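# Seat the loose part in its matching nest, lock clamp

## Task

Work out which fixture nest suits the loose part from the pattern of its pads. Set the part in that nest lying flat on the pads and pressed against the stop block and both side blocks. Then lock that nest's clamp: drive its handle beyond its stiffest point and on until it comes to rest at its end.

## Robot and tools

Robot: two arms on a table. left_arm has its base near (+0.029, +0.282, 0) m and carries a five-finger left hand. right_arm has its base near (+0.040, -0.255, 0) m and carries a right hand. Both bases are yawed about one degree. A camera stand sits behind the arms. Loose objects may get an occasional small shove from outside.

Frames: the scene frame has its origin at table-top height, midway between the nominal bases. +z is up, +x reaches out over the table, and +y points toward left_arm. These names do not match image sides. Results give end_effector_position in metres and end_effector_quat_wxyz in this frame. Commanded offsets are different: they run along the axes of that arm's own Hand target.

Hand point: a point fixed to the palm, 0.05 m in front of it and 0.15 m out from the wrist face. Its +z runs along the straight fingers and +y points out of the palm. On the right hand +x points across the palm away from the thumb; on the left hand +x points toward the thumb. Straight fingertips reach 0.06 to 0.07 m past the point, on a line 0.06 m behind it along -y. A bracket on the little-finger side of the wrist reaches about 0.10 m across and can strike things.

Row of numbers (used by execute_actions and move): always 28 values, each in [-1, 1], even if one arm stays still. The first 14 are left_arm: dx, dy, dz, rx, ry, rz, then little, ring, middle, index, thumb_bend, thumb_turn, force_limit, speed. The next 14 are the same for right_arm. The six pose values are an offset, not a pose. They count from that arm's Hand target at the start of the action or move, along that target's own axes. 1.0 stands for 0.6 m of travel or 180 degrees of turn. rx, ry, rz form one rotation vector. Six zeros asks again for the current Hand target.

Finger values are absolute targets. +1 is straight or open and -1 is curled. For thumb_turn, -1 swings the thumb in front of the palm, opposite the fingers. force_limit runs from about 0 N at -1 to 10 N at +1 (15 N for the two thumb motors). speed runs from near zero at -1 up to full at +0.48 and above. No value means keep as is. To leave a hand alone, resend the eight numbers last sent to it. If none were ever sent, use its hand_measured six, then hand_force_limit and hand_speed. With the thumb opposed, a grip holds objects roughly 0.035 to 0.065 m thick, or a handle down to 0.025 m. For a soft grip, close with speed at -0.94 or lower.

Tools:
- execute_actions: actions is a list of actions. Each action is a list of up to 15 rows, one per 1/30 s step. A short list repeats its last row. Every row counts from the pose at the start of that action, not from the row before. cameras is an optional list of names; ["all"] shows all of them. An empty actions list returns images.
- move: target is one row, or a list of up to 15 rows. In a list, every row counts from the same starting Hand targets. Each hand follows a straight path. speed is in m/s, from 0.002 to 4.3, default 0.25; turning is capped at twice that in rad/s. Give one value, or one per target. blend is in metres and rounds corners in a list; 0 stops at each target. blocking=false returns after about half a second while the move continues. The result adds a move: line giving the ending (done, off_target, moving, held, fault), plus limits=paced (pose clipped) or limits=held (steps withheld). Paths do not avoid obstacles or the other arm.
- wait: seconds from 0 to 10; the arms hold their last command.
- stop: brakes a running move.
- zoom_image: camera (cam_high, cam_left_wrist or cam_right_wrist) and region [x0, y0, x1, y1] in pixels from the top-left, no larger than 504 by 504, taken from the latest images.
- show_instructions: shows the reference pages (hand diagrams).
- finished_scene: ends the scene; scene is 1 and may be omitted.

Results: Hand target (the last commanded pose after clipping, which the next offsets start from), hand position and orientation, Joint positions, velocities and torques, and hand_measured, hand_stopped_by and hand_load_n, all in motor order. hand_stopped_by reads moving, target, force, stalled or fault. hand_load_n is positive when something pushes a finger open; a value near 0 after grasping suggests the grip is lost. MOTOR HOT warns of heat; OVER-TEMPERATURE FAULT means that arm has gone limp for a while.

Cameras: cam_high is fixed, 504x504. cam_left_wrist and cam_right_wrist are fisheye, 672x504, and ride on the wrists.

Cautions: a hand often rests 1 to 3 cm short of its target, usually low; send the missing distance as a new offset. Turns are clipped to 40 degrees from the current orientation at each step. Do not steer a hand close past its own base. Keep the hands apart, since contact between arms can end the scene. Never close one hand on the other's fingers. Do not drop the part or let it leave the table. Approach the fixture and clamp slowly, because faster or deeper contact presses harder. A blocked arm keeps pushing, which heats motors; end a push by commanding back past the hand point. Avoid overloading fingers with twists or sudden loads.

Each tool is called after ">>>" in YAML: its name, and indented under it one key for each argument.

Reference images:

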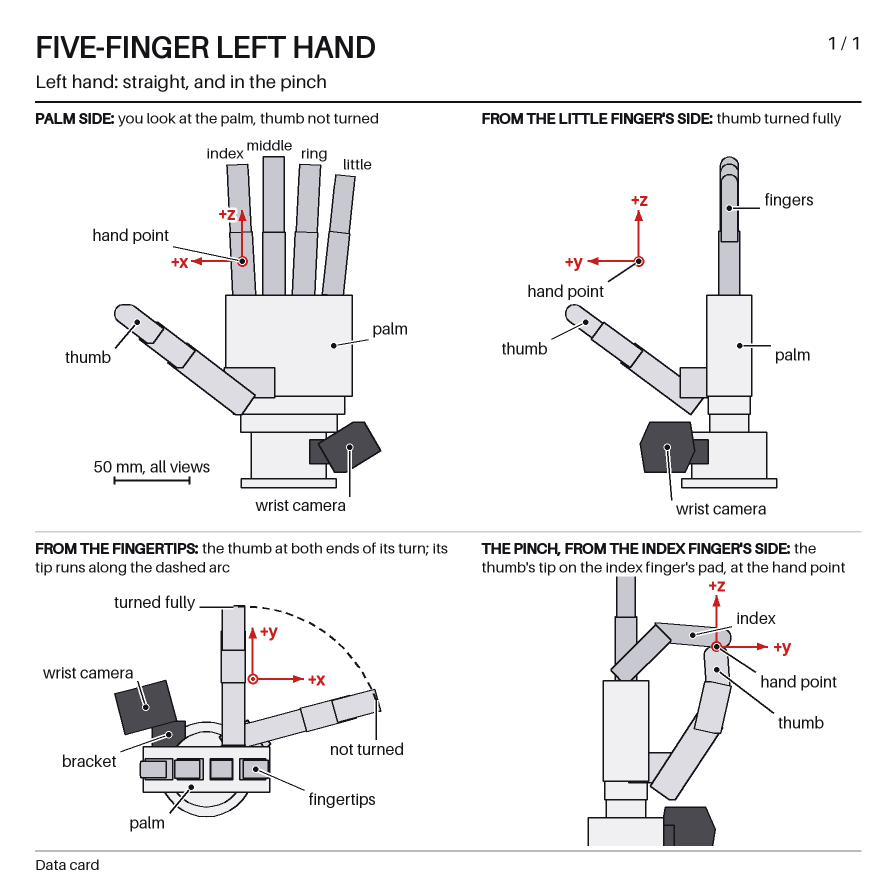

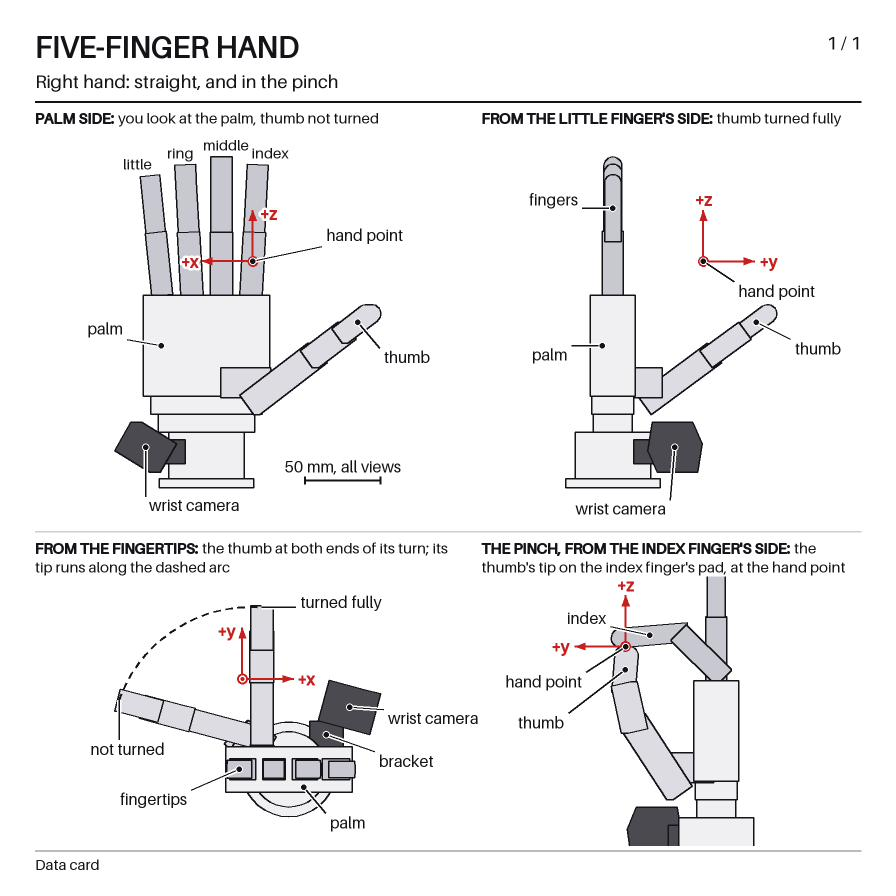

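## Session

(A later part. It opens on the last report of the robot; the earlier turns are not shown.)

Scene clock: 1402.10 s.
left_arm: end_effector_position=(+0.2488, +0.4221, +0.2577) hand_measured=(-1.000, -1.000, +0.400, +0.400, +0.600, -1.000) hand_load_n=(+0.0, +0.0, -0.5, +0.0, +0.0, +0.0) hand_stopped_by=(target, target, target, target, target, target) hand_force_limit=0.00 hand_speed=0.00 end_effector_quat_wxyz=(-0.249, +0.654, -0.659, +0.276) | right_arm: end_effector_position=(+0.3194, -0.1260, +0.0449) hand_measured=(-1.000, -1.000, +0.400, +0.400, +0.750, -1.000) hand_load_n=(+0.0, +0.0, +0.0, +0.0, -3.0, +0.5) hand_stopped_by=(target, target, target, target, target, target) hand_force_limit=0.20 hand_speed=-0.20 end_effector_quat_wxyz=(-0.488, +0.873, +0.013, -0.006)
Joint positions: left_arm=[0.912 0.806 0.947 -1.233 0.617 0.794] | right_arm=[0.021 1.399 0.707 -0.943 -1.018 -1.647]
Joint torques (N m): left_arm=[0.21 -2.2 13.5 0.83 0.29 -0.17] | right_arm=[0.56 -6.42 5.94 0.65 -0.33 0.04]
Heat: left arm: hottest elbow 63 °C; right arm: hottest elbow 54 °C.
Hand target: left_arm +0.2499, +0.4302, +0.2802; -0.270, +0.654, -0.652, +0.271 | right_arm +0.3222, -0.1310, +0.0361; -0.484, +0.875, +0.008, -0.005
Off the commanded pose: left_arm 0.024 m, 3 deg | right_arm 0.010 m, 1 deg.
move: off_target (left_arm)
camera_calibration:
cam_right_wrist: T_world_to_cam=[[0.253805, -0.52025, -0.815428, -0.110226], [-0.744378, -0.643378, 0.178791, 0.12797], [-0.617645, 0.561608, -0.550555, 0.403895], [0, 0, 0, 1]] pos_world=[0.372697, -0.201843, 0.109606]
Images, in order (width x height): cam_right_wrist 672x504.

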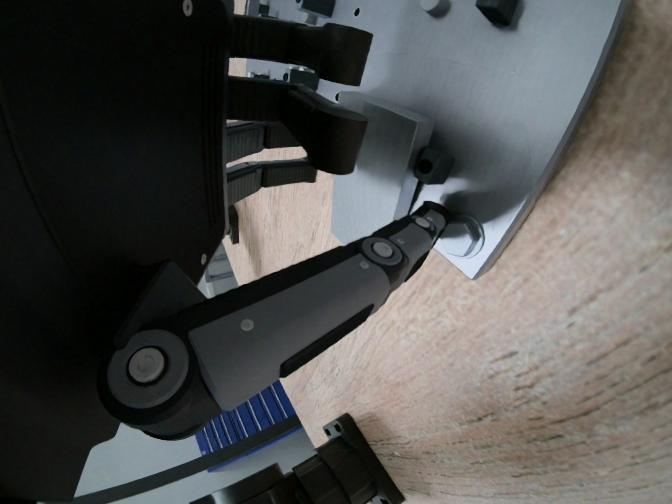

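>>> move:
  target:
    - [0,0,0,0,0,0,-1,-1,0.4,0.4,0.6,-1,0,0,0,-0.0070,-0.0044,0,0,0,-1,-1,0.4,0.4,0.75,-1,0.2,-0.2]
    - [0,0,0,0,0,0,-1,-1,0.4,0.4,0.6,-1,0,0,0,-0.0071,-0.0044,0,0,0,-1,-1,-0.1,-0.1,0.4,-1,-0.1,-0.7]
  speed: 0.05
  cameras: ["cam_right_wrist","cam_high"]

>>> zoom_image:
  camera: "cam_right_wrist"
  region: [310, 60, 510, 310]

>>> zoom_image:
  camera: "cam_high"
  region: [190, 130, 290, 230]

Scene clock: 1412.83 s.
left_arm: end_effector_position=(+0.2488, +0.4221, +0.2577) hand_measured=(-1.000, -1.000, +0.400, +0.400, +0.600, -1.000) hand_load_n=(+0.0, +0.0, +0.0, +0.0, +0.0, +0.0) hand_stopped_by=(target, target, target, target, target, target) hand_force_limit=0.00 hand_speed=0.00 end_effector_quat_wxyz=(-0.249, +0.654, -0.659, +0.276) | right_arm: end_effector_position=(+0.3188, -0.1260, +0.0446) hand_measured=(-1.000, -1.000, +0.210, +0.154, +0.586, -1.000) hand_load_n=(+0.0, +0.0, +0.0, +8.0, +8.5, -0.5) hand_stopped_by=(target, target, force, force, force, target) hand_force_limit=-0.10 hand_speed=-0.70 end_effector_quat_wxyz=(-0.488, +0.873, +0.012, -0.007)
Joint positions: left_arm=[0.912 0.806 0.947 -1.233 0.617 0.794] | right_arm=[0.021 1.399 0.706 -0.943 -1.019 -1.646]
Joint torques (N m): left_arm=[0.21 -2.08 13.48 0.85 0.31 -0.18] | right_arm=[1.03 -7.47 6.35 0.1 -0.34 0.01]
Heat: left arm: hottest elbow 63 °C; right arm: hottest elbow 53 °C.
Hand target: left_arm +0.2499, +0.4302, +0.2802; -0.270, +0.654, -0.652, +0.271 | right_arm +0.3221, -0.1309, +0.0411; -0.484, +0.875, +0.008, -0.005
Off the commanded pose: left_arm 0.024 m, 3 deg | right_arm 0.007 m, 1 deg.
move: off_target (left_arm)
camera_calibration:
cam_right_wrist: T_world_to_cam=[[0.252126, -0.52004, -0.816083, -0.109682], [-0.744299, -0.643161, 0.179898, 0.127562], [-0.618426, 0.562053, -0.549222, 0.403603], [0, 0, 0, 1]] pos_world=[0.372197, -0.201842, 0.109209]
Images, in order (width x height): cam_high 504x504, cam_right_wrist 672x504.

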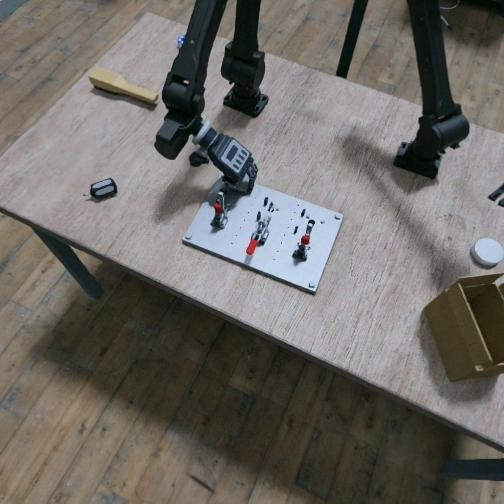

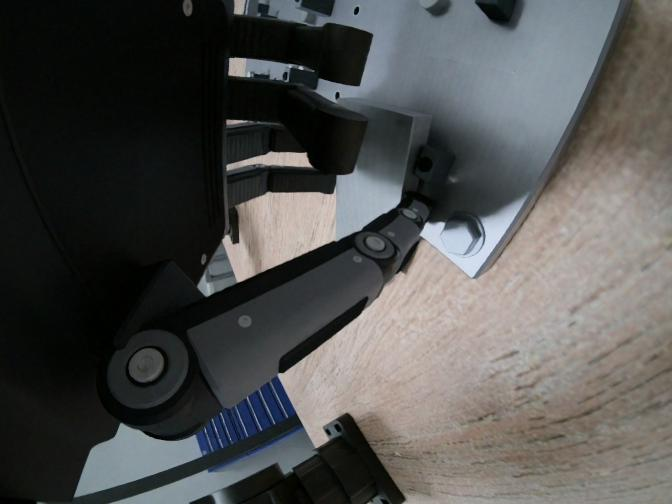

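Scaled by 2.016 from the camera's 672x504 image, which has a finer 960x720 frame.

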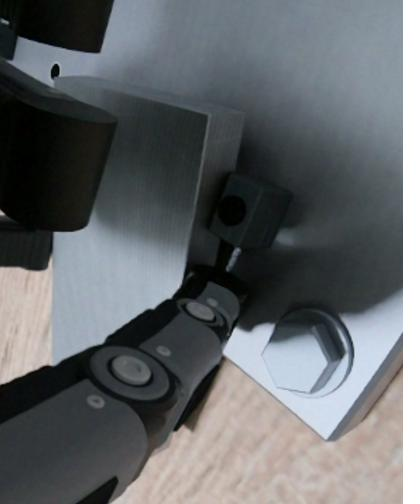

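Scaled by 5.040 from the camera's 504x504 image, which has a finer 720x720 frame.

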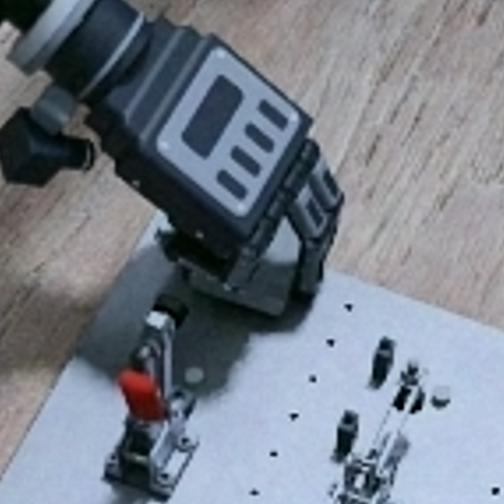

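>>> move:
  target: [0,0,0,0,0,0,-1,-1,0.4,0.4,0.6,-1,0,0,0,0,0,0,0,0,-1,-1,-0.12,-0.1,0.4,-1,-0.1,-0.7]
  speed: 0.05
  cameras: []

Scene clock: 1417.03 s.
left_arm: end_effector_position=(+0.2488, +0.4221, +0.2577) hand_measured=(-1.000, -1.000, +0.400, +0.400, +0.600, -1.000) hand_load_n=(+0.0, +0.0, +0.0, +0.0, +0.0, +0.0) hand_stopped_by=(target, target, target, target, target, target) hand_force_limit=0.00 hand_speed=0.00 end_effector_quat_wxyz=(-0.249, +0.654, -0.659, +0.276) | right_arm: end_effector_position=(+0.3188, -0.1257, +0.0448) hand_measured=(-1.000, -1.000, +0.188, +0.154, +0.586, -1.000) hand_load_n=(+0.0, +0.0, +9.5, +5.0, +12.0, +2.5) hand_stopped_by=(target, target, force, force, force, target) hand_force_limit=-0.10 hand_speed=-0.70 end_effector_quat_wxyz=(-0.489, +0.872, +0.012, -0.007)
Joint positions: left_arm=[0.912 0.806 0.947 -1.233 0.617 0.794] | right_arm=[0.021 1.399 0.706 -0.943 -1.02 -1.646]
Joint torques (N m): left_arm=[0.97 -2.2 13.53 0.87 0.28 -0.17] | right_arm=[0.79 -8.41 6.43 -0.02 -0.32 -0.02]
Heat: left arm: hottest elbow 63 °C; right arm: hottest elbow 52 °C.
Hand target: left_arm +0.2499, +0.4302, +0.2802; -0.270, +0.654, -0.652, +0.271 | right_arm +0.3221, -0.1309, +0.0411; -0.485, +0.875, +0.008, -0.005
Off the commanded pose: left_arm 0.024 m, 3 deg | right_arm 0.007 m, 1 deg.
move: off_target (left_arm)
No camera images: "cameras" was empty.

>>> move:
  target: [0,0,0,0,0,0,-1,-1,0.4,0.4,0.6,-1,0,0,0,-0.0354,-0.0221,0,0,0,-1,-1,-0.12,-0.1,0.4,-1,-0.1,-0.7]
  speed: 0.05
  cameras: ["cam_right_wrist","cam_high"]

>>> zoom_image:
  camera: "cam_high"
  region: [190, 130, 290, 230]

Scene clock: 1423.40 s.
left_arm: end_effector_position=(+0.2488, +0.4221, +0.2577) hand_measured=(-1.000, -1.000, +0.400, +0.400, +0.600, -1.000) hand_load_n=(+0.0, +0.0, +0.0, +0.0, +0.0, +0.0) hand_stopped_by=(target, target, target, target, target, target) hand_force_limit=0.00 hand_speed=0.00 end_effector_quat_wxyz=(-0.249, +0.654, -0.659, +0.276) | right_arm: end_effector_position=(+0.3055, -0.1274, +0.0513) hand_measured=(-1.000, -1.000, +0.188, +0.154, +0.586, -1.000) hand_load_n=(+0.0, +0.0, +6.5, +0.0, +8.0, +2.5) hand_stopped_by=(target, target, force, force, force, target) hand_force_limit=-0.10 hand_speed=-0.70 end_effector_quat_wxyz=(-0.484, +0.874, +0.002, -0.027)
Joint positions: left_arm=[0.912 0.806 0.947 -1.233 0.617 0.794] | right_arm=[0.021 1.379 0.706 -1.009 -1.009 -1.648]
Joint torques (N m): left_arm=[0.67 -2.32 13.55 0.87 0.28 -0.22] | right_arm=[0.03 -10.4 8.94 -0.8 -0.67 0.08]
Heat: left arm: hottest elbow 63 °C; right arm: hottest elbow 52 °C.
Hand target: left_arm +0.2499, +0.4302, +0.2802; -0.270, +0.654, -0.652, +0.271 | right_arm +0.3221, -0.1308, +0.0662; -0.485, +0.875, +0.009, -0.005
Off the commanded pose: left_arm 0.024 m, 3 deg | right_arm 0.023 m, 3 deg.
move: off_target (left_arm, right_arm)
camera_calibration:
cam_right_wrist: T_world_to_cam=[[0.216709, -0.526943, -0.821808, -0.0914307], [-0.734288, -0.642719, 0.21848, 0.110476], [-0.643318, 0.556097, -0.52621, 0.405461], [0, 0, 0, 1]] pos_world=[0.361775, -0.202649, 0.114082]
Images, in order (width x height): cam_high 504x504, cam_right_wrist 672x504.

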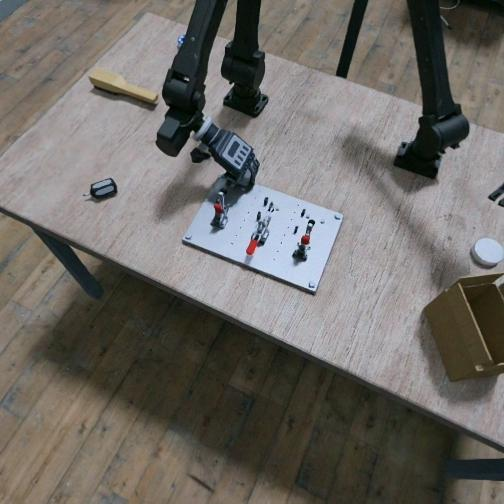

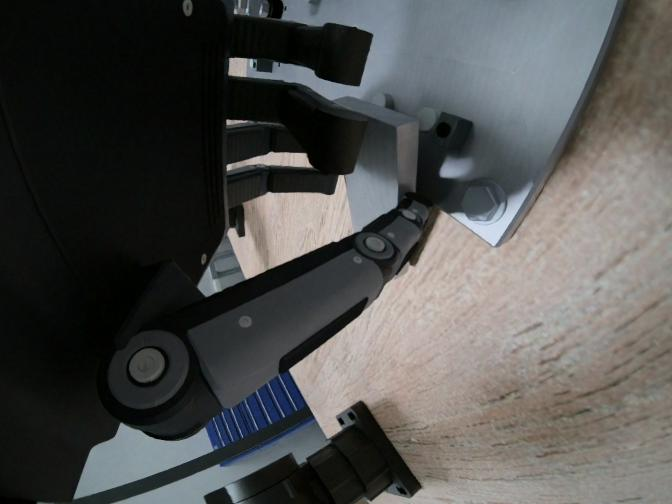

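Scaled by 5.040 from the camera's 504x504 image, which has a finer 720x720 frame.

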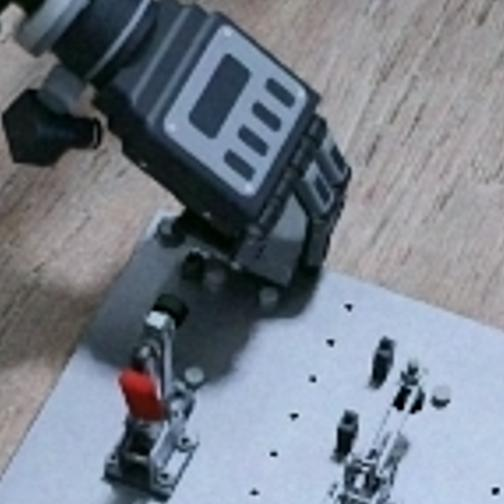

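>>> move:
  target: [0,0,0,0,0,0,-1,-1,0.4,0.4,0.6,-1,0,0,0.0560,0.0003,-0.0010,0,0,0,-1,-1,-0.12,-0.1,0.4,-1,-0.1,-0.7]
  speed: 0.05
  cameras: ["cam_right_wrist","cam_high"]

>>> zoom_image:
  camera: "cam_high"
  region: [190, 130, 290, 230]

>>> zoom_image:
  camera: "cam_right_wrist"
  region: [310, 60, 510, 310]

Scene clock: 1432.23 s.
left_arm: end_effector_position=(+0.2488, +0.4221, +0.2577) hand_measured=(-1.000, -1.000, +0.400, +0.400, +0.600, -1.000) hand_load_n=(+0.0, +0.0, +0.0, +0.0, -0.5, +0.0) hand_stopped_by=(target, target, target, target, target, target) hand_force_limit=0.00 hand_speed=0.00 end_effector_quat_wxyz=(-0.249, +0.654, -0.659, +0.276) | right_arm: end_effector_position=(+0.3366, -0.1279, +0.0578) hand_measured=(-1.000, -1.000, +0.188, +0.154, +0.586, -1.000) hand_load_n=(+0.0, +0.0, +5.5, +0.0, +6.0, +1.5) hand_stopped_by=(target, target, force, force, force, target) hand_force_limit=-0.10 hand_speed=-0.70 end_effector_quat_wxyz=(-0.484, +0.875, +0.008, -0.015)
Joint positions: left_arm=[0.912 0.806 0.947 -1.233 0.617 0.794] | right_arm=[0.021 1.428 0.782 -1.009 -1.008 -1.648]
Joint torques (N m): left_arm=[0.56 -2.14 13.56 0.77 0.29 -0.18] | right_arm=[0.44 -8.41 9.69 -0.69 -0.71 0.03]
Heat: left arm: hottest elbow 63 °C; right arm: hottest elbow 52 °C.
Hand target: left_arm +0.2499, +0.4302, +0.2802; -0.270, +0.654, -0.652, +0.271 | right_arm +0.3557, -0.1308, +0.0663; -0.485, +0.875, +0.009, -0.005
Off the commanded pose: left_arm 0.024 m, 3 deg | right_arm 0.021 m, 1 deg.
move: off_target (left_arm, right_arm)
camera_calibration:
cam_right_wrist: T_world_to_cam=[[0.238653, -0.527697, -0.815218, -0.100942], [-0.739765, -0.642635, 0.199419, 0.134543], [-0.629121, 0.555478, -0.543738, 0.425302], [0, 0, 0, 1]] pos_world=[0.391187, -0.20305, 0.122133]
Images, in order (width x height): cam_high 504x504, cam_right_wrist 672x504.

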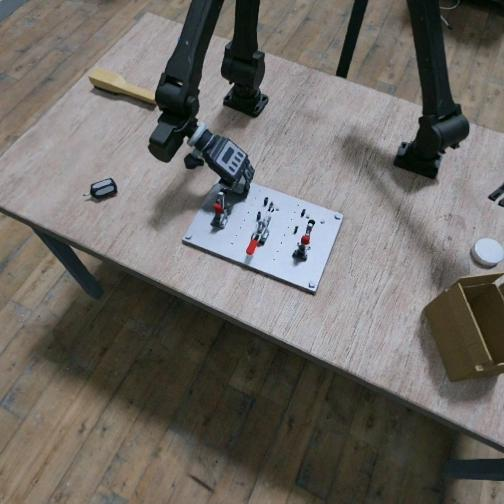

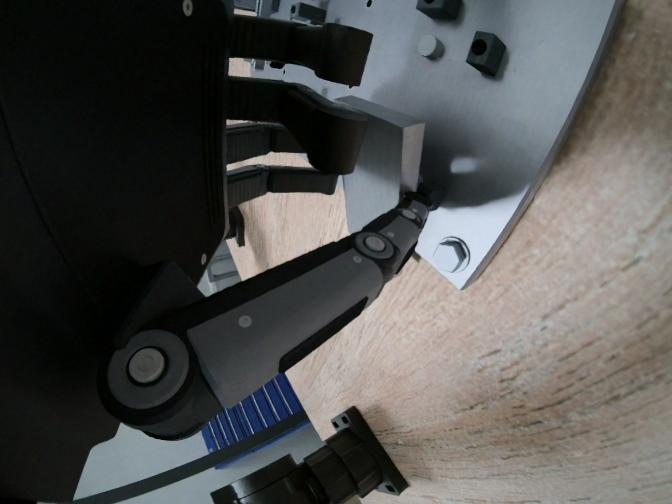

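Scaled by 5.040 from the camera's 504x504 image, which has a finer 720x720 frame.

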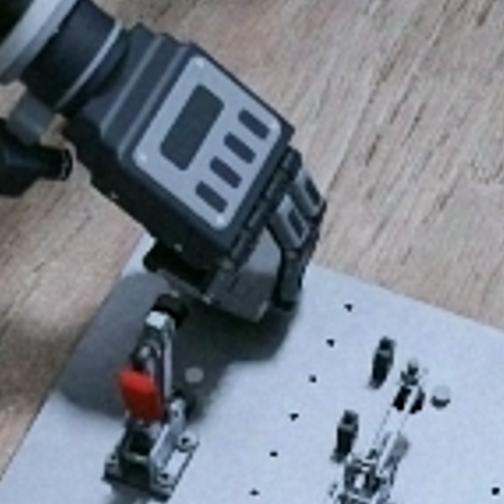

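Scaled by 2.016 from the camera's 672x504 image, which has a finer 960x720 frame.

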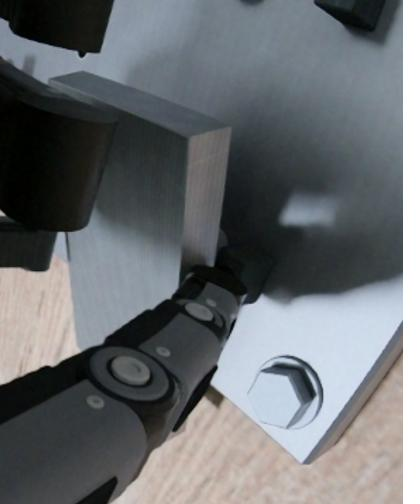

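>>> move:
  target: [0,0,0,0,0,0,-1,-1,0.4,0.4,0.6,-1,0,0,-0.0228,0.0200,0.0132,0.0014,-0.0337,0.0541,-1,-1,-0.12,-0.1,0.4,-1,-0.1,-0.7]
  speed: 0.05
  cameras: ["cam_right_wrist","cam_high"]

>>> zoom_image:
  camera: "cam_right_wrist"
  region: [310, 60, 510, 310]

Scene clock: 1452.77 s.
left_arm: end_effector_position=(+0.2488, +0.4221, +0.2577) hand_measured=(-1.000, -1.000, +0.400, +0.400, +0.600, -1.000) hand_load_n=(+0.0, +0.0, +0.0, +0.0, +0.0, +0.0) hand_stopped_by=(target, target, target, target, target, target) hand_force_limit=0.00 hand_speed=0.00 end_effector_quat_wxyz=(-0.249, +0.654, -0.659, +0.276) | right_arm: end_effector_position=(+0.3350, -0.1273, +0.0558) hand_measured=(-1.000, -1.000, +0.188, +0.154, +0.586, -1.000) hand_load_n=(+0.0, +0.0, +6.0, +0.0, +4.5, +1.0) hand_stopped_by=(target, target, force, force, force, target) hand_force_limit=-0.10 hand_speed=-0.70 end_effector_quat_wxyz=(-0.485, +0.870, -0.031, -0.085)
Joint positions: left_arm=[0.912 0.806 0.947 -1.233 0.617 0.794] | right_arm=[0.021 1.534 0.858 -1.137 -1.012 -1.645]
Joint torques (N m): left_arm=[0.44 -2.37 13.52 0.87 0.26 -0.18] | right_arm=[0.97 -7.82 7.72 -0.91 -0.42 0.09]
Heat: left arm: hottest elbow 63 °C; right arm: hottest elbow 54 °C.
Hand target: left_arm +0.2499, +0.4302, +0.2802; -0.270, +0.654, -0.652, +0.271 | right_arm +0.3421, -0.1307, +0.0518; -0.483, +0.870, -0.040, -0.092
Off the commanded pose: left_arm 0.024 m, 3 deg | right_arm 0.009 m, 1 deg.
move: off_target (left_arm)
camera_calibration:
cam_right_wrist: T_world_to_cam=[[0.103557, -0.523597, -0.845649, -0.054323], [-0.699991, -0.642382, 0.312021, 0.114694], [-0.706603, 0.559635, -0.433036, 0.443286], [0, 0, 0, 1]] pos_world=[0.399138, -0.202844, 0.110234]
Images, in order (width x height): cam_high 504x504, cam_right_wrist 672x504.

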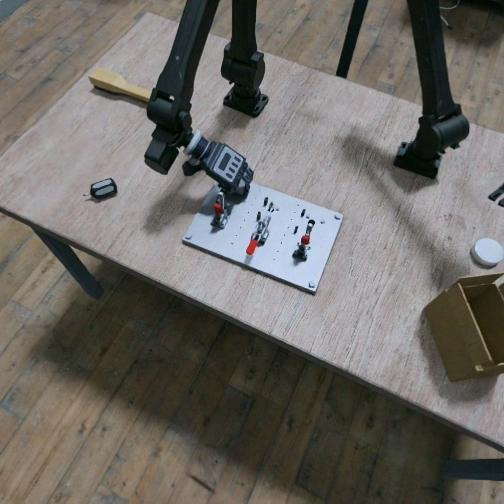

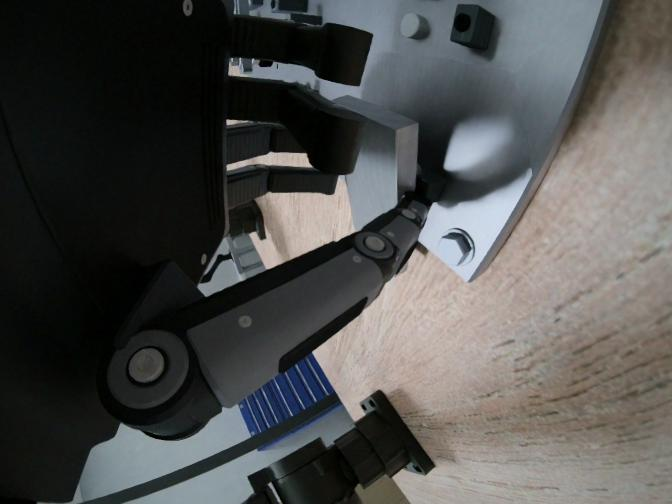

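Scaled by 2.016 from the camera's 672x504 image, which has a finer 960x720 frame.

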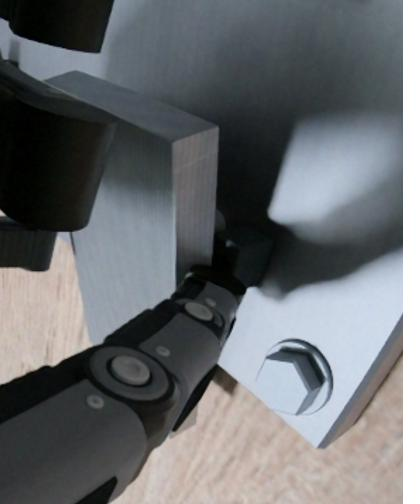

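>>> move:
  target: [0,0,0,0,0,0,-1,-1,0.4,0.4,0.6,-1,0,0,-0.0123,0.0337,0.0215,0,0,0,-1,-1,-0.12,-0.1,0.4,-1,-0.1,-0.7]
  speed: 0.04
  cameras: ["cam_right_wrist","cam_high"]

>>> zoom_image:
  camera: "cam_right_wrist"
  region: [310, 60, 510, 310]

>>> zoom_image:
  camera: "cam_high"
  region: [190, 130, 290, 230]

Scene clock: 1464.70 s.
left_arm: end_effector_position=(+0.2488, +0.4221, +0.2577) hand_measured=(-1.000, -1.000, +0.400, +0.400, +0.600, -1.000) hand_load_n=(+0.0, +0.0, +0.0, +0.0, +0.0, +0.0) hand_stopped_by=(target, target, target, target, target, target) hand_force_limit=0.00 hand_speed=0.00 end_effector_quat_wxyz=(-0.249, +0.654, -0.659, +0.276) | right_arm: end_effector_position=(+0.3355, -0.1269, +0.0531) hand_measured=(-1.000, -1.000, +0.188, +0.154, +0.586, -1.000) hand_load_n=(+0.0, +0.0, +7.0, +0.0, +5.0, +2.5) hand_stopped_by=(target, target, force, force, force, target) hand_force_limit=-0.10 hand_speed=-0.70 end_effector_quat_wxyz=(-0.489, +0.868, -0.040, -0.084)
Joint positions: left_arm=[0.912 0.806 0.947 -1.233 0.617 0.794] | right_arm=[0.017 1.538 0.85 -1.116 -1.021 -1.626]
Joint torques (N m): left_arm=[0.21 -2.02 13.6 0.77 0.29 -0.19] | right_arm=[0.62 -7 3.9 1.07 -0.07 -0.15]
Heat: left arm: hottest elbow 63 °C; right arm: hottest elbow 53 °C.
Hand target: left_arm +0.2499, +0.4302, +0.2802; -0.270, +0.654, -0.652, +0.271 | right_arm +0.3300, -0.1307, +0.0298; -0.483, +0.870, -0.040, -0.093
Off the commanded pose: left_arm 0.024 m, 3 deg | right_arm 0.024 m, 1 deg.
move: off_target (left_arm, right_arm)
camera_calibration:
cam_right_wrist: T_world_to_cam=[[0.0893214, -0.519902, -0.849543, -0.0510594], [-0.708178, -0.632923, 0.312877, 0.120051], [-0.700361, 0.573681, -0.424717, 0.441448], [0, 0, 0, 1]] pos_world=[0.398751, -0.203813, 0.106552]
Images, in order (width x height): cam_high 504x504, cam_right_wrist 672x504.

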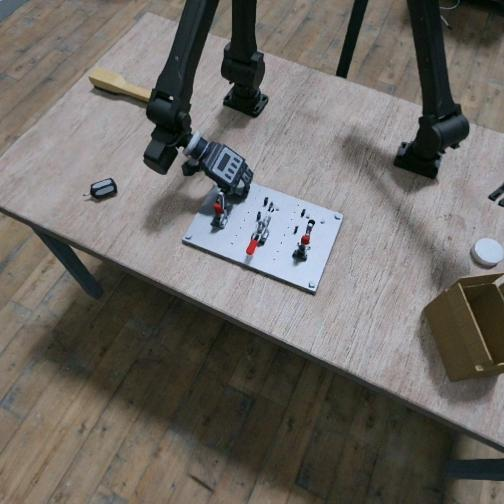

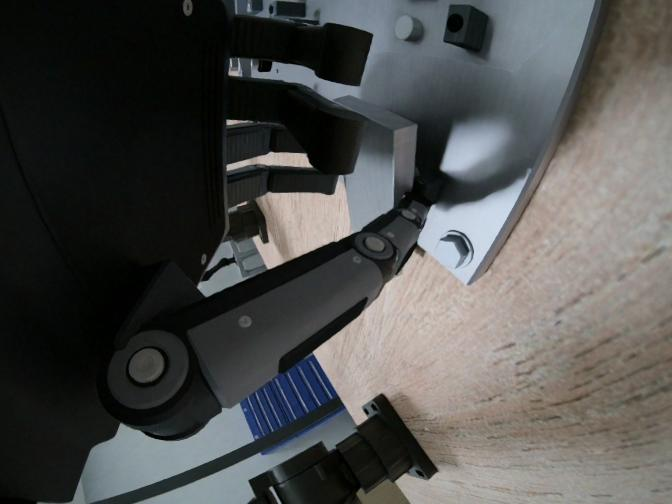

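Scaled by 2.016 from the camera's 672x504 image, which has a finer 960x720 frame.

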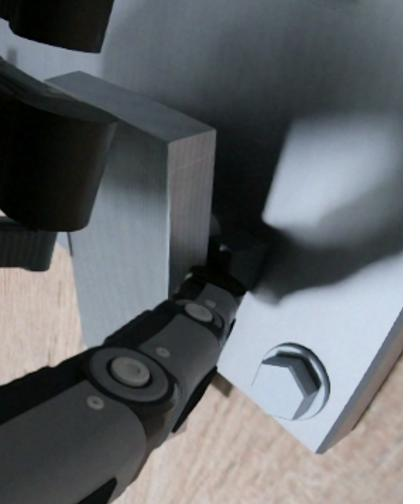

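Scaled by 5.040 from the camera's 504x504 image, which has a finer 720x720 frame.

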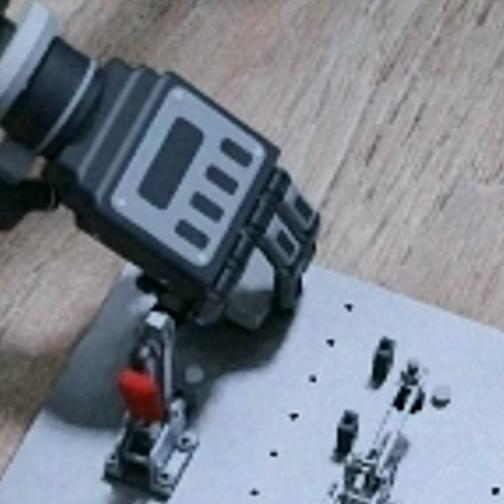

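>>> zoom_image:
  camera: "cam_high"
  region: [205, 170, 265, 230]

Scaled by 8.400 from the camera's 504x504 image, which has a finer 720x720 frame.

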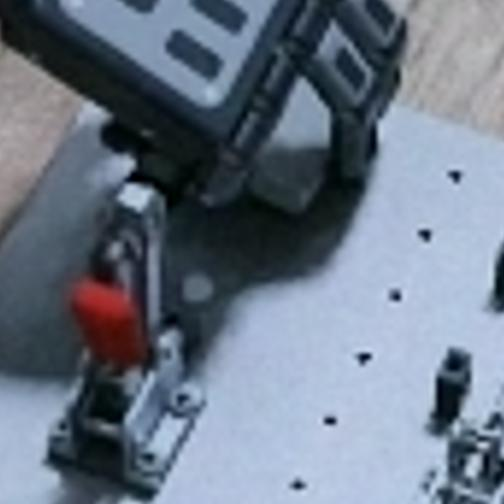

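>>> move:
  target: [0,0,0,0,0,0,-1,-1,0.4,0.4,0.6,-1,0,0,-0.0165,-0.0334,-0.0205,-0.0014,0.0337,-0.0541,-1,-1,-0.12,-0.1,0.4,-1,-0.1,-0.7]
  speed: 0.05
  cameras: ["cam_right_wrist","cam_high"]

>>> zoom_image:
  camera: "cam_right_wrist"
  region: [310, 60, 510, 310]

>>> zoom_image:
  camera: "cam_high"
  region: [205, 160, 265, 220]

Scene clock: 1482.60 s.
left_arm: end_effector_position=(+0.2488, +0.4221, +0.2577) hand_measured=(-1.000, -1.000, +0.400, +0.400, +0.600, -1.000) hand_load_n=(+0.0, +0.0, +0.0, +0.0, +0.0, +0.0) hand_stopped_by=(target, target, target, target, target, target) hand_force_limit=0.00 hand_speed=0.00 end_effector_quat_wxyz=(-0.249, +0.654, -0.659, +0.276) | right_arm: end_effector_position=(+0.3193, -0.1291, +0.0498) hand_measured=(-1.000, -1.000, +0.188, +0.154, +0.586, -1.000) hand_load_n=(+0.0, +0.0, +6.0, +0.0, +6.5, +1.0) hand_stopped_by=(target, target, force, force, force, target) hand_force_limit=-0.10 hand_speed=-0.70 end_effector_quat_wxyz=(-0.485, +0.874, +0.000, -0.023)
Joint positions: left_arm=[0.912 0.806 0.947 -1.233 0.617 0.794] | right_arm=[0.015 1.412 0.735 -0.998 -1.01 -1.647]
Joint torques (N m): left_arm=[0.62 -2.26 13.7 0.69 0.32 -0.2] | right_arm=[1.44 -10.46 6.22 0.27 -0.63 0.06]
Heat: left arm: hottest elbow 64 °C; right arm: hottest elbow 51 °C.
Hand target: left_arm +0.2499, +0.4302, +0.2802; -0.270, +0.654, -0.652, +0.271 | right_arm +0.3249, -0.1306, +0.0548; -0.485, +0.875, +0.008, -0.005
Off the commanded pose: left_arm 0.024 m, 3 deg | right_arm 0.008 m, 2 deg.
move: off_target (left_arm)
camera_calibration:
cam_right_wrist: T_world_to_cam=[[0.217436, -0.528184, -0.820819, -0.0969819], [-0.739748, -0.637796, 0.21445, 0.122459], [-0.636784, 0.56057, -0.529403, 0.413181], [0, 0, 0, 1]] pos_world=[0.374783, -0.204737, 0.112873]
Images, in order (width x height): cam_high 504x504, cam_right_wrist 672x504.

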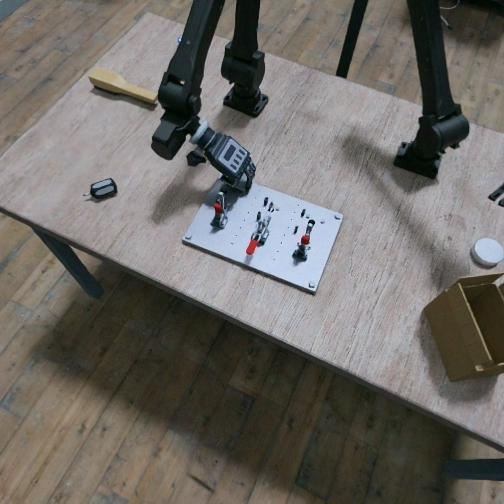

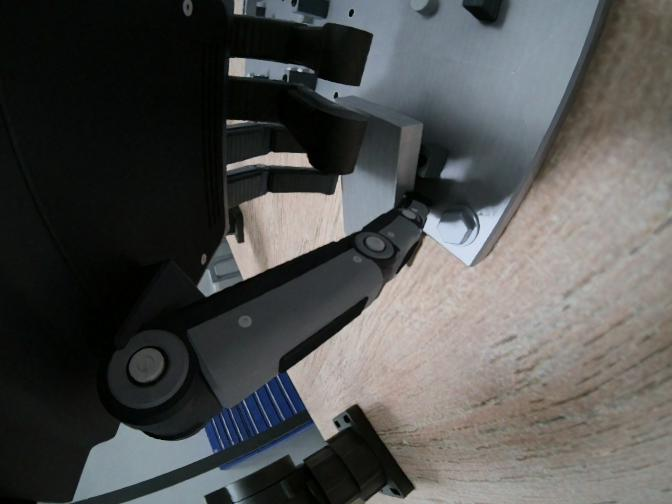

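Scaled by 2.016 from the camera's 672x504 image, which has a finer 960x720 frame.

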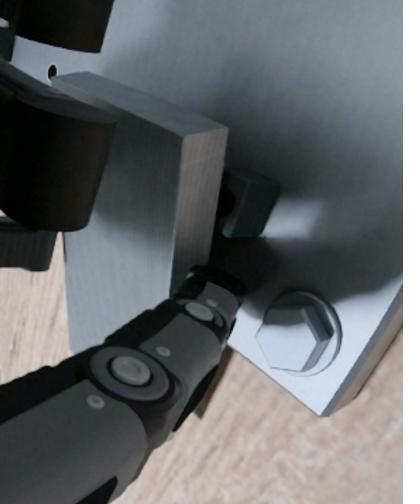

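Scaled by 8.400 from the camera's 504x504 image, which has a finer 720x720 frame.

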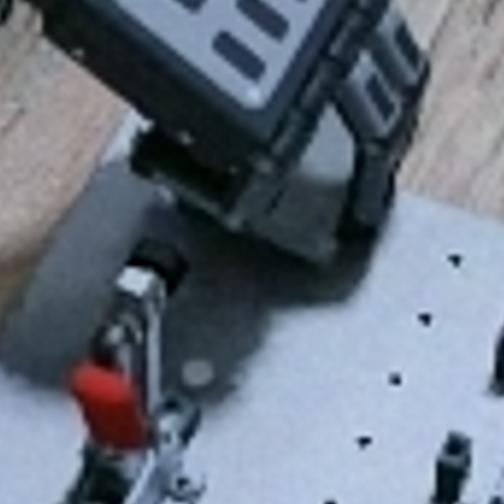

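>>> move:
  target:
    - [0,0,0,0,0,0,-1,-1,0.4,0.4,0.6,-1,0,0,0.0003,-0.0160,0.0097,0.0010,-0.0236,0.0379,-1,-1,-0.12,-0.1,0.4,-1,-0.1,-0.7]
    - [0,0,0,0,0,0,-1,-1,0.4,0.4,0.6,-1,0,0,0.0003,0.0167,0.0300,0.0010,-0.0236,0.0379,-1,-1,-0.12,-0.1,0.4,-1,-0.1,-0.7]
  speed: 0.04
  cameras: ["cam_right_wrist","cam_high"]

>>> zoom_image:
  camera: "cam_right_wrist"
  region: [310, 60, 510, 310]

>>> zoom_image:
  camera: "cam_high"
  region: [205, 160, 265, 220]

Scene clock: 1495.60 s.
left_arm: end_effector_position=(+0.2488, +0.4221, +0.2577) hand_measured=(-1.000, -1.000, +0.400, +0.400, +0.600, -1.000) hand_load_n=(+0.0, +0.0, +0.0, +0.0, +0.0, +0.0) hand_stopped_by=(target, target, target, target, target, target) hand_force_limit=0.00 hand_speed=0.00 end_effector_quat_wxyz=(-0.249, +0.654, -0.659, +0.276) | right_arm: end_effector_position=(+0.3123, -0.1236, +0.0461) hand_measured=(-1.000, -1.000, +0.188, +0.154, +0.586, -1.000) hand_load_n=(+0.0, +0.5, +3.5, +0.5, +7.0, +1.5) hand_stopped_by=(target, target, force, force, force, target) hand_force_limit=-0.10 hand_speed=-0.70 end_effector_quat_wxyz=(-0.486, +0.870, -0.041, -0.074)
Joint positions: left_arm=[0.912 0.806 0.947 -1.233 0.617 0.794] | right_arm=[0.027 1.472 0.761 -1.038 -1.017 -1.582]
Joint torques (N m): left_arm=[0.67 -2.2 13.53 0.76 0.29 -0.2] | right_arm=[2.14 -6.36 7.01 1.07 -0.52 -0.06]
Heat: left arm: hottest elbow 64 °C; right arm: hottest elbow 51 °C.
Hand target: left_arm +0.2499, +0.4302, +0.2802; -0.270, +0.654, -0.652, +0.271 | right_arm +0.3249, -0.1207, +0.0368; -0.484, +0.872, -0.026, -0.066
Off the commanded pose: left_arm 0.024 m, 3 deg | right_arm 0.016 m, 2 deg.
move: off_target (left_arm, right_arm)
camera_calibration:
cam_right_wrist: T_world_to_cam=[[0.0974481, -0.528189, -0.843516, -0.0571043], [-0.720401, -0.622212, 0.306389, 0.113313], [-0.686678, 0.577813, -0.441142, 0.417326], [0, 0, 0, 1]] pos_world=[0.373764, -0.200794, 0.101214]
Images, in order (width x height): cam_high 504x504, cam_right_wrist 672x504.

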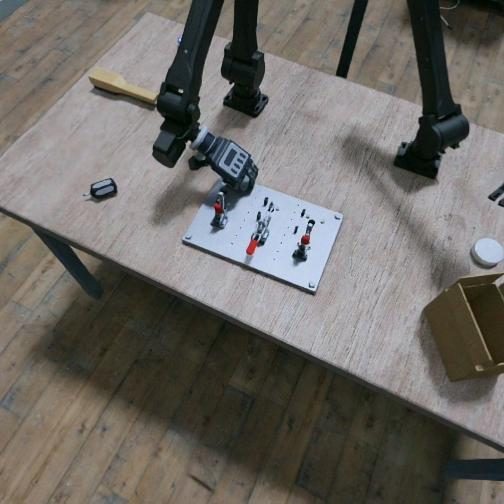

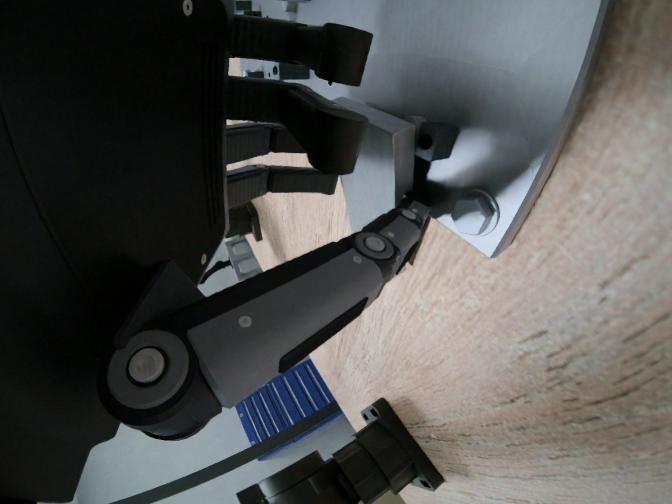

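Scaled by 2.016 from the camera's 672x504 image, which has a finer 960x720 frame.

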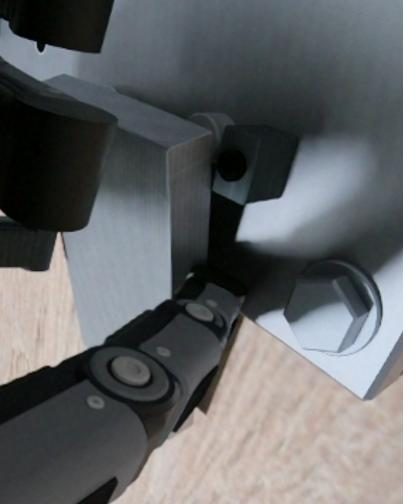

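Scaled by 8.400 from the camera's 504x504 image, which has a finer 720x720 frame.

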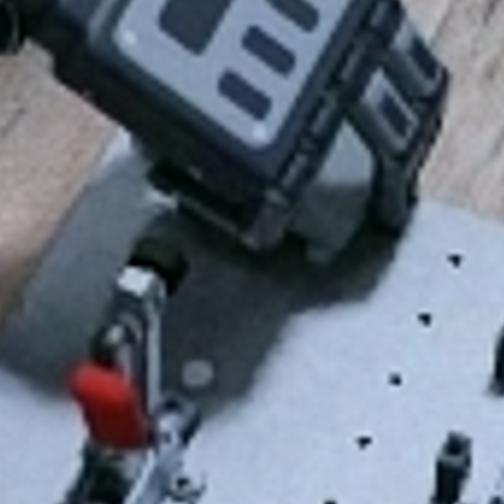

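>>> move:
  target:
    - [0,0,0,0,0,0,-1,-1,0.4,0.4,0.6,-1,0,0,-0.0427,-0.0545,-0.0317,0,0,0,-1,-1,-0.12,-0.1,0.4,-1,-0.1,-0.7]
    - [0,0,0,0,0,0,-1,-1,0.4,0.4,0.6,-1,0,0,-0.1117,-0.0353,-0.0182,0,0,0,-1,-1,-0.12,-0.1,0.4,-1,-0.1,-0.7]
    - [0,0,0,0,0,0,-1,-1,0.4,0.4,0.6,-1,0,0,-0.1023,0.0207,0.0167,0,0,0,-1,-1,-0.12,-0.1,0.4,-1,-0.1,-0.7]
  speed: [0.08,0.08,0.05]
  blend: [0.01,0.01,0]
  cameras: ["cam_right_wrist","cam_high"]

>>> zoom_image:
  camera: "cam_high"
  region: [190, 120, 290, 220]

Scene clock: 1531.17 s.
left_arm: end_effector_position=(+0.2488, +0.4221, +0.2577) hand_measured=(-1.000, -1.000, +0.400, +0.400, +0.600, -1.000) hand_load_n=(+0.0, +0.0, +0.0, +0.0, +0.0, +0.0) hand_stopped_by=(target, target, target, target, target, target) hand_force_limit=0.00 hand_speed=0.00 end_effector_quat_wxyz=(-0.249, +0.654, -0.659, +0.276) | right_arm: end_effector_position=(+0.2636, -0.1234, +0.0345) hand_measured=(-1.000, -1.000, +0.188, +0.154, +0.586, -1.000) hand_load_n=(+0.0, +0.0, +4.0, +2.0, +6.5, +0.0) hand_stopped_by=(target, target, force, force, force, target) hand_force_limit=-0.10 hand_speed=-0.70 end_effector_quat_wxyz=(-0.484, +0.872, -0.031, -0.061)
Joint positions: left_arm=[0.912 0.806 0.947 -1.233 0.617 0.794] | right_arm=[0.03 1.351 0.606 -0.973 -1.012 -1.584]
Joint torques (N m): left_arm=[0.09 -2.61 13.67 0.77 0.25 -0.21] | right_arm=[2.26 -5.83 5.59 0.29 -0.7 0.04]
Heat: left arm: hottest elbow 64 °C; right arm: hottest elbow 49 °C.
Hand target: left_arm +0.2499, +0.4302, +0.2802; -0.270, +0.654, -0.652, +0.271 | right_arm +0.2620, -0.1200, +0.0298; -0.484, +0.872, -0.026, -0.066
Off the commanded pose: left_arm 0.024 m, 3 deg | right_arm 0.006 m, 1 deg.
move: off_target (left_arm)
camera_calibration:
cam_right_wrist: T_world_to_cam=[[0.127894, -0.531726, -0.837204, -0.070666], [-0.726829, -0.624594, 0.28566, 0.0839607], [-0.674806, 0.57197, -0.466355, 0.375668], [0, 0, 0, 1]] pos_world=[0.323566, -0.200005, 0.0920489]
Images, in order (width x height): cam_high 504x504, cam_right_wrist 672x504.

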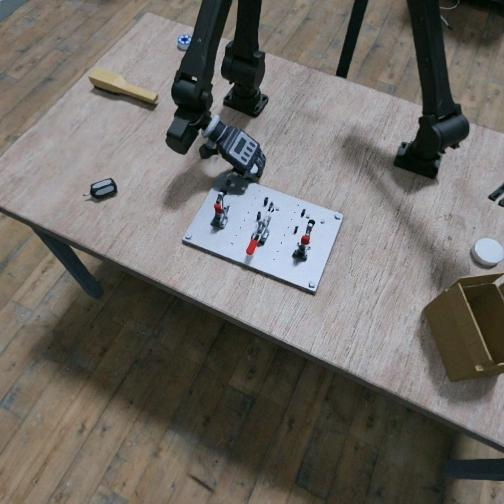

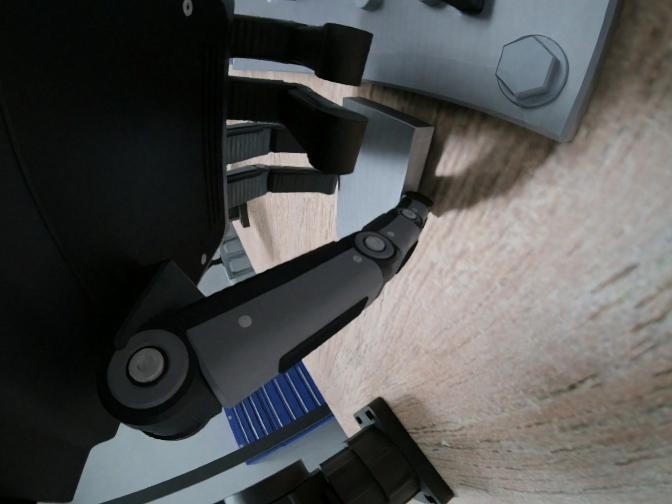

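Scaled by 5.040 from the camera's 504x504 image, which has a finer 720x720 frame.

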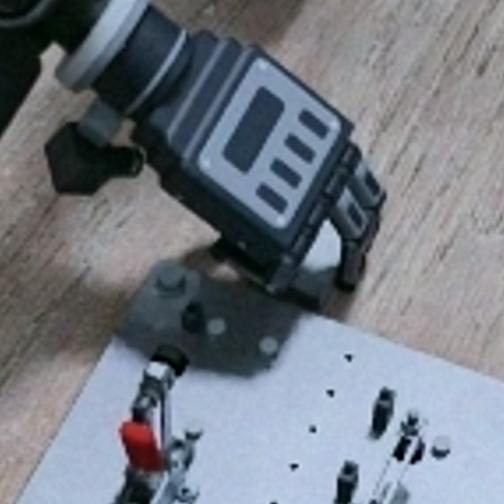

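>>> move:
  target: [0,0,0,0,0,0,-1,-1,0.4,0.4,0.6,-1,0,0,-0.0162,0.0247,0.0158,0,0,0,-1,-1,-0.12,-0.1,0.4,-1,-0.1,-0.7]
  speed: 0.05
  cameras: ["cam_right_wrist"]

>>> zoom_image:
  camera: "cam_right_wrist"
  region: [310, 60, 510, 310]

Scene clock: 1538.33 s.
left_arm: end_effector_position=(+0.2488, +0.4221, +0.2577) hand_measured=(-1.000, -1.000, +0.400, +0.400, +0.600, -1.000) hand_load_n=(+0.5, +0.0, -0.5, +0.0, +0.0, +0.0) hand_stopped_by=(target, target, target, target, target, target) hand_force_limit=0.00 hand_speed=0.00 end_effector_quat_wxyz=(-0.249, +0.654, -0.659, +0.276) | right_arm: end_effector_position=(+0.2610, -0.1215, +0.0279) hand_measured=(-1.000, -1.000, +0.186, +0.154, +0.586, -1.000) hand_load_n=(+0.0, +0.0, -0.5, +4.5, +11.5, -0.5) hand_stopped_by=(target, target, force, force, force, target) hand_force_limit=-0.10 hand_speed=-0.70 end_effector_quat_wxyz=(-0.489, +0.870, -0.028, -0.053)
Joint positions: left_arm=[0.912 0.806 0.947 -1.233 0.617 0.794] | right_arm=[0.03 1.352 0.581 -0.93 -1.024 -1.583]
Joint torques (N m): left_arm=[0.44 -2.55 13.56 0.81 0.28 -0.19] | right_arm=[2.2 -6.01 3.59 0.83 -0.19 0.02]
Heat: left arm: hottest elbow 64 °C; right arm: hottest elbow 49 °C.
Hand target: left_arm +0.2499, +0.4302, +0.2802; -0.270, +0.654, -0.652, +0.271 | right_arm +0.2498, -0.1200, +0.0137; -0.484, +0.872, -0.026, -0.066
Off the commanded pose: left_arm 0.024 m, 3 deg | right_arm 0.018 m, 2 deg.
move: off_target (left_arm, right_arm)
camera_calibration:
cam_right_wrist: T_world_to_cam=[[0.140343, -0.522269, -0.841153, -0.0768788], [-0.732751, -0.626138, 0.26651, 0.0869926], [-0.665867, 0.578953, -0.470568, 0.36845], [0, 0, 0, 1]] pos_world=[0.319872, -0.198997, 0.0855296]
Images, in order (width x height): cam_right_wrist 672x504.

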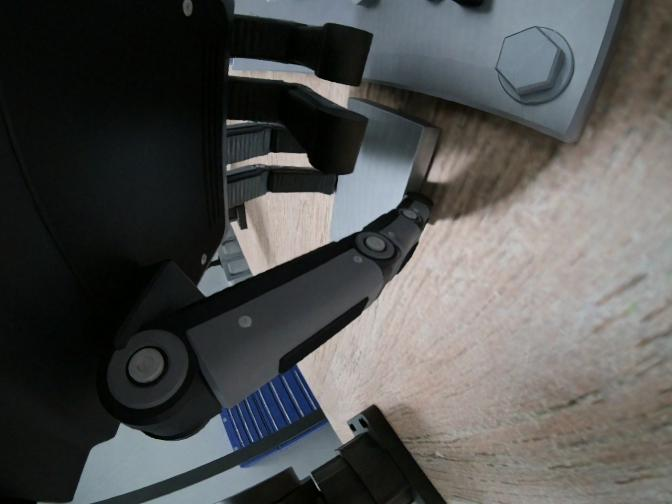

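Scaled by 2.016 from the camera's 672x504 image, which has a finer 960x720 frame.

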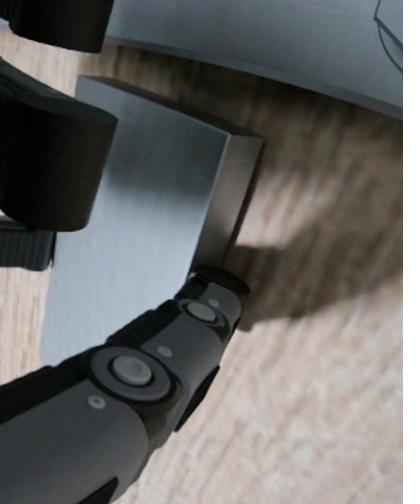

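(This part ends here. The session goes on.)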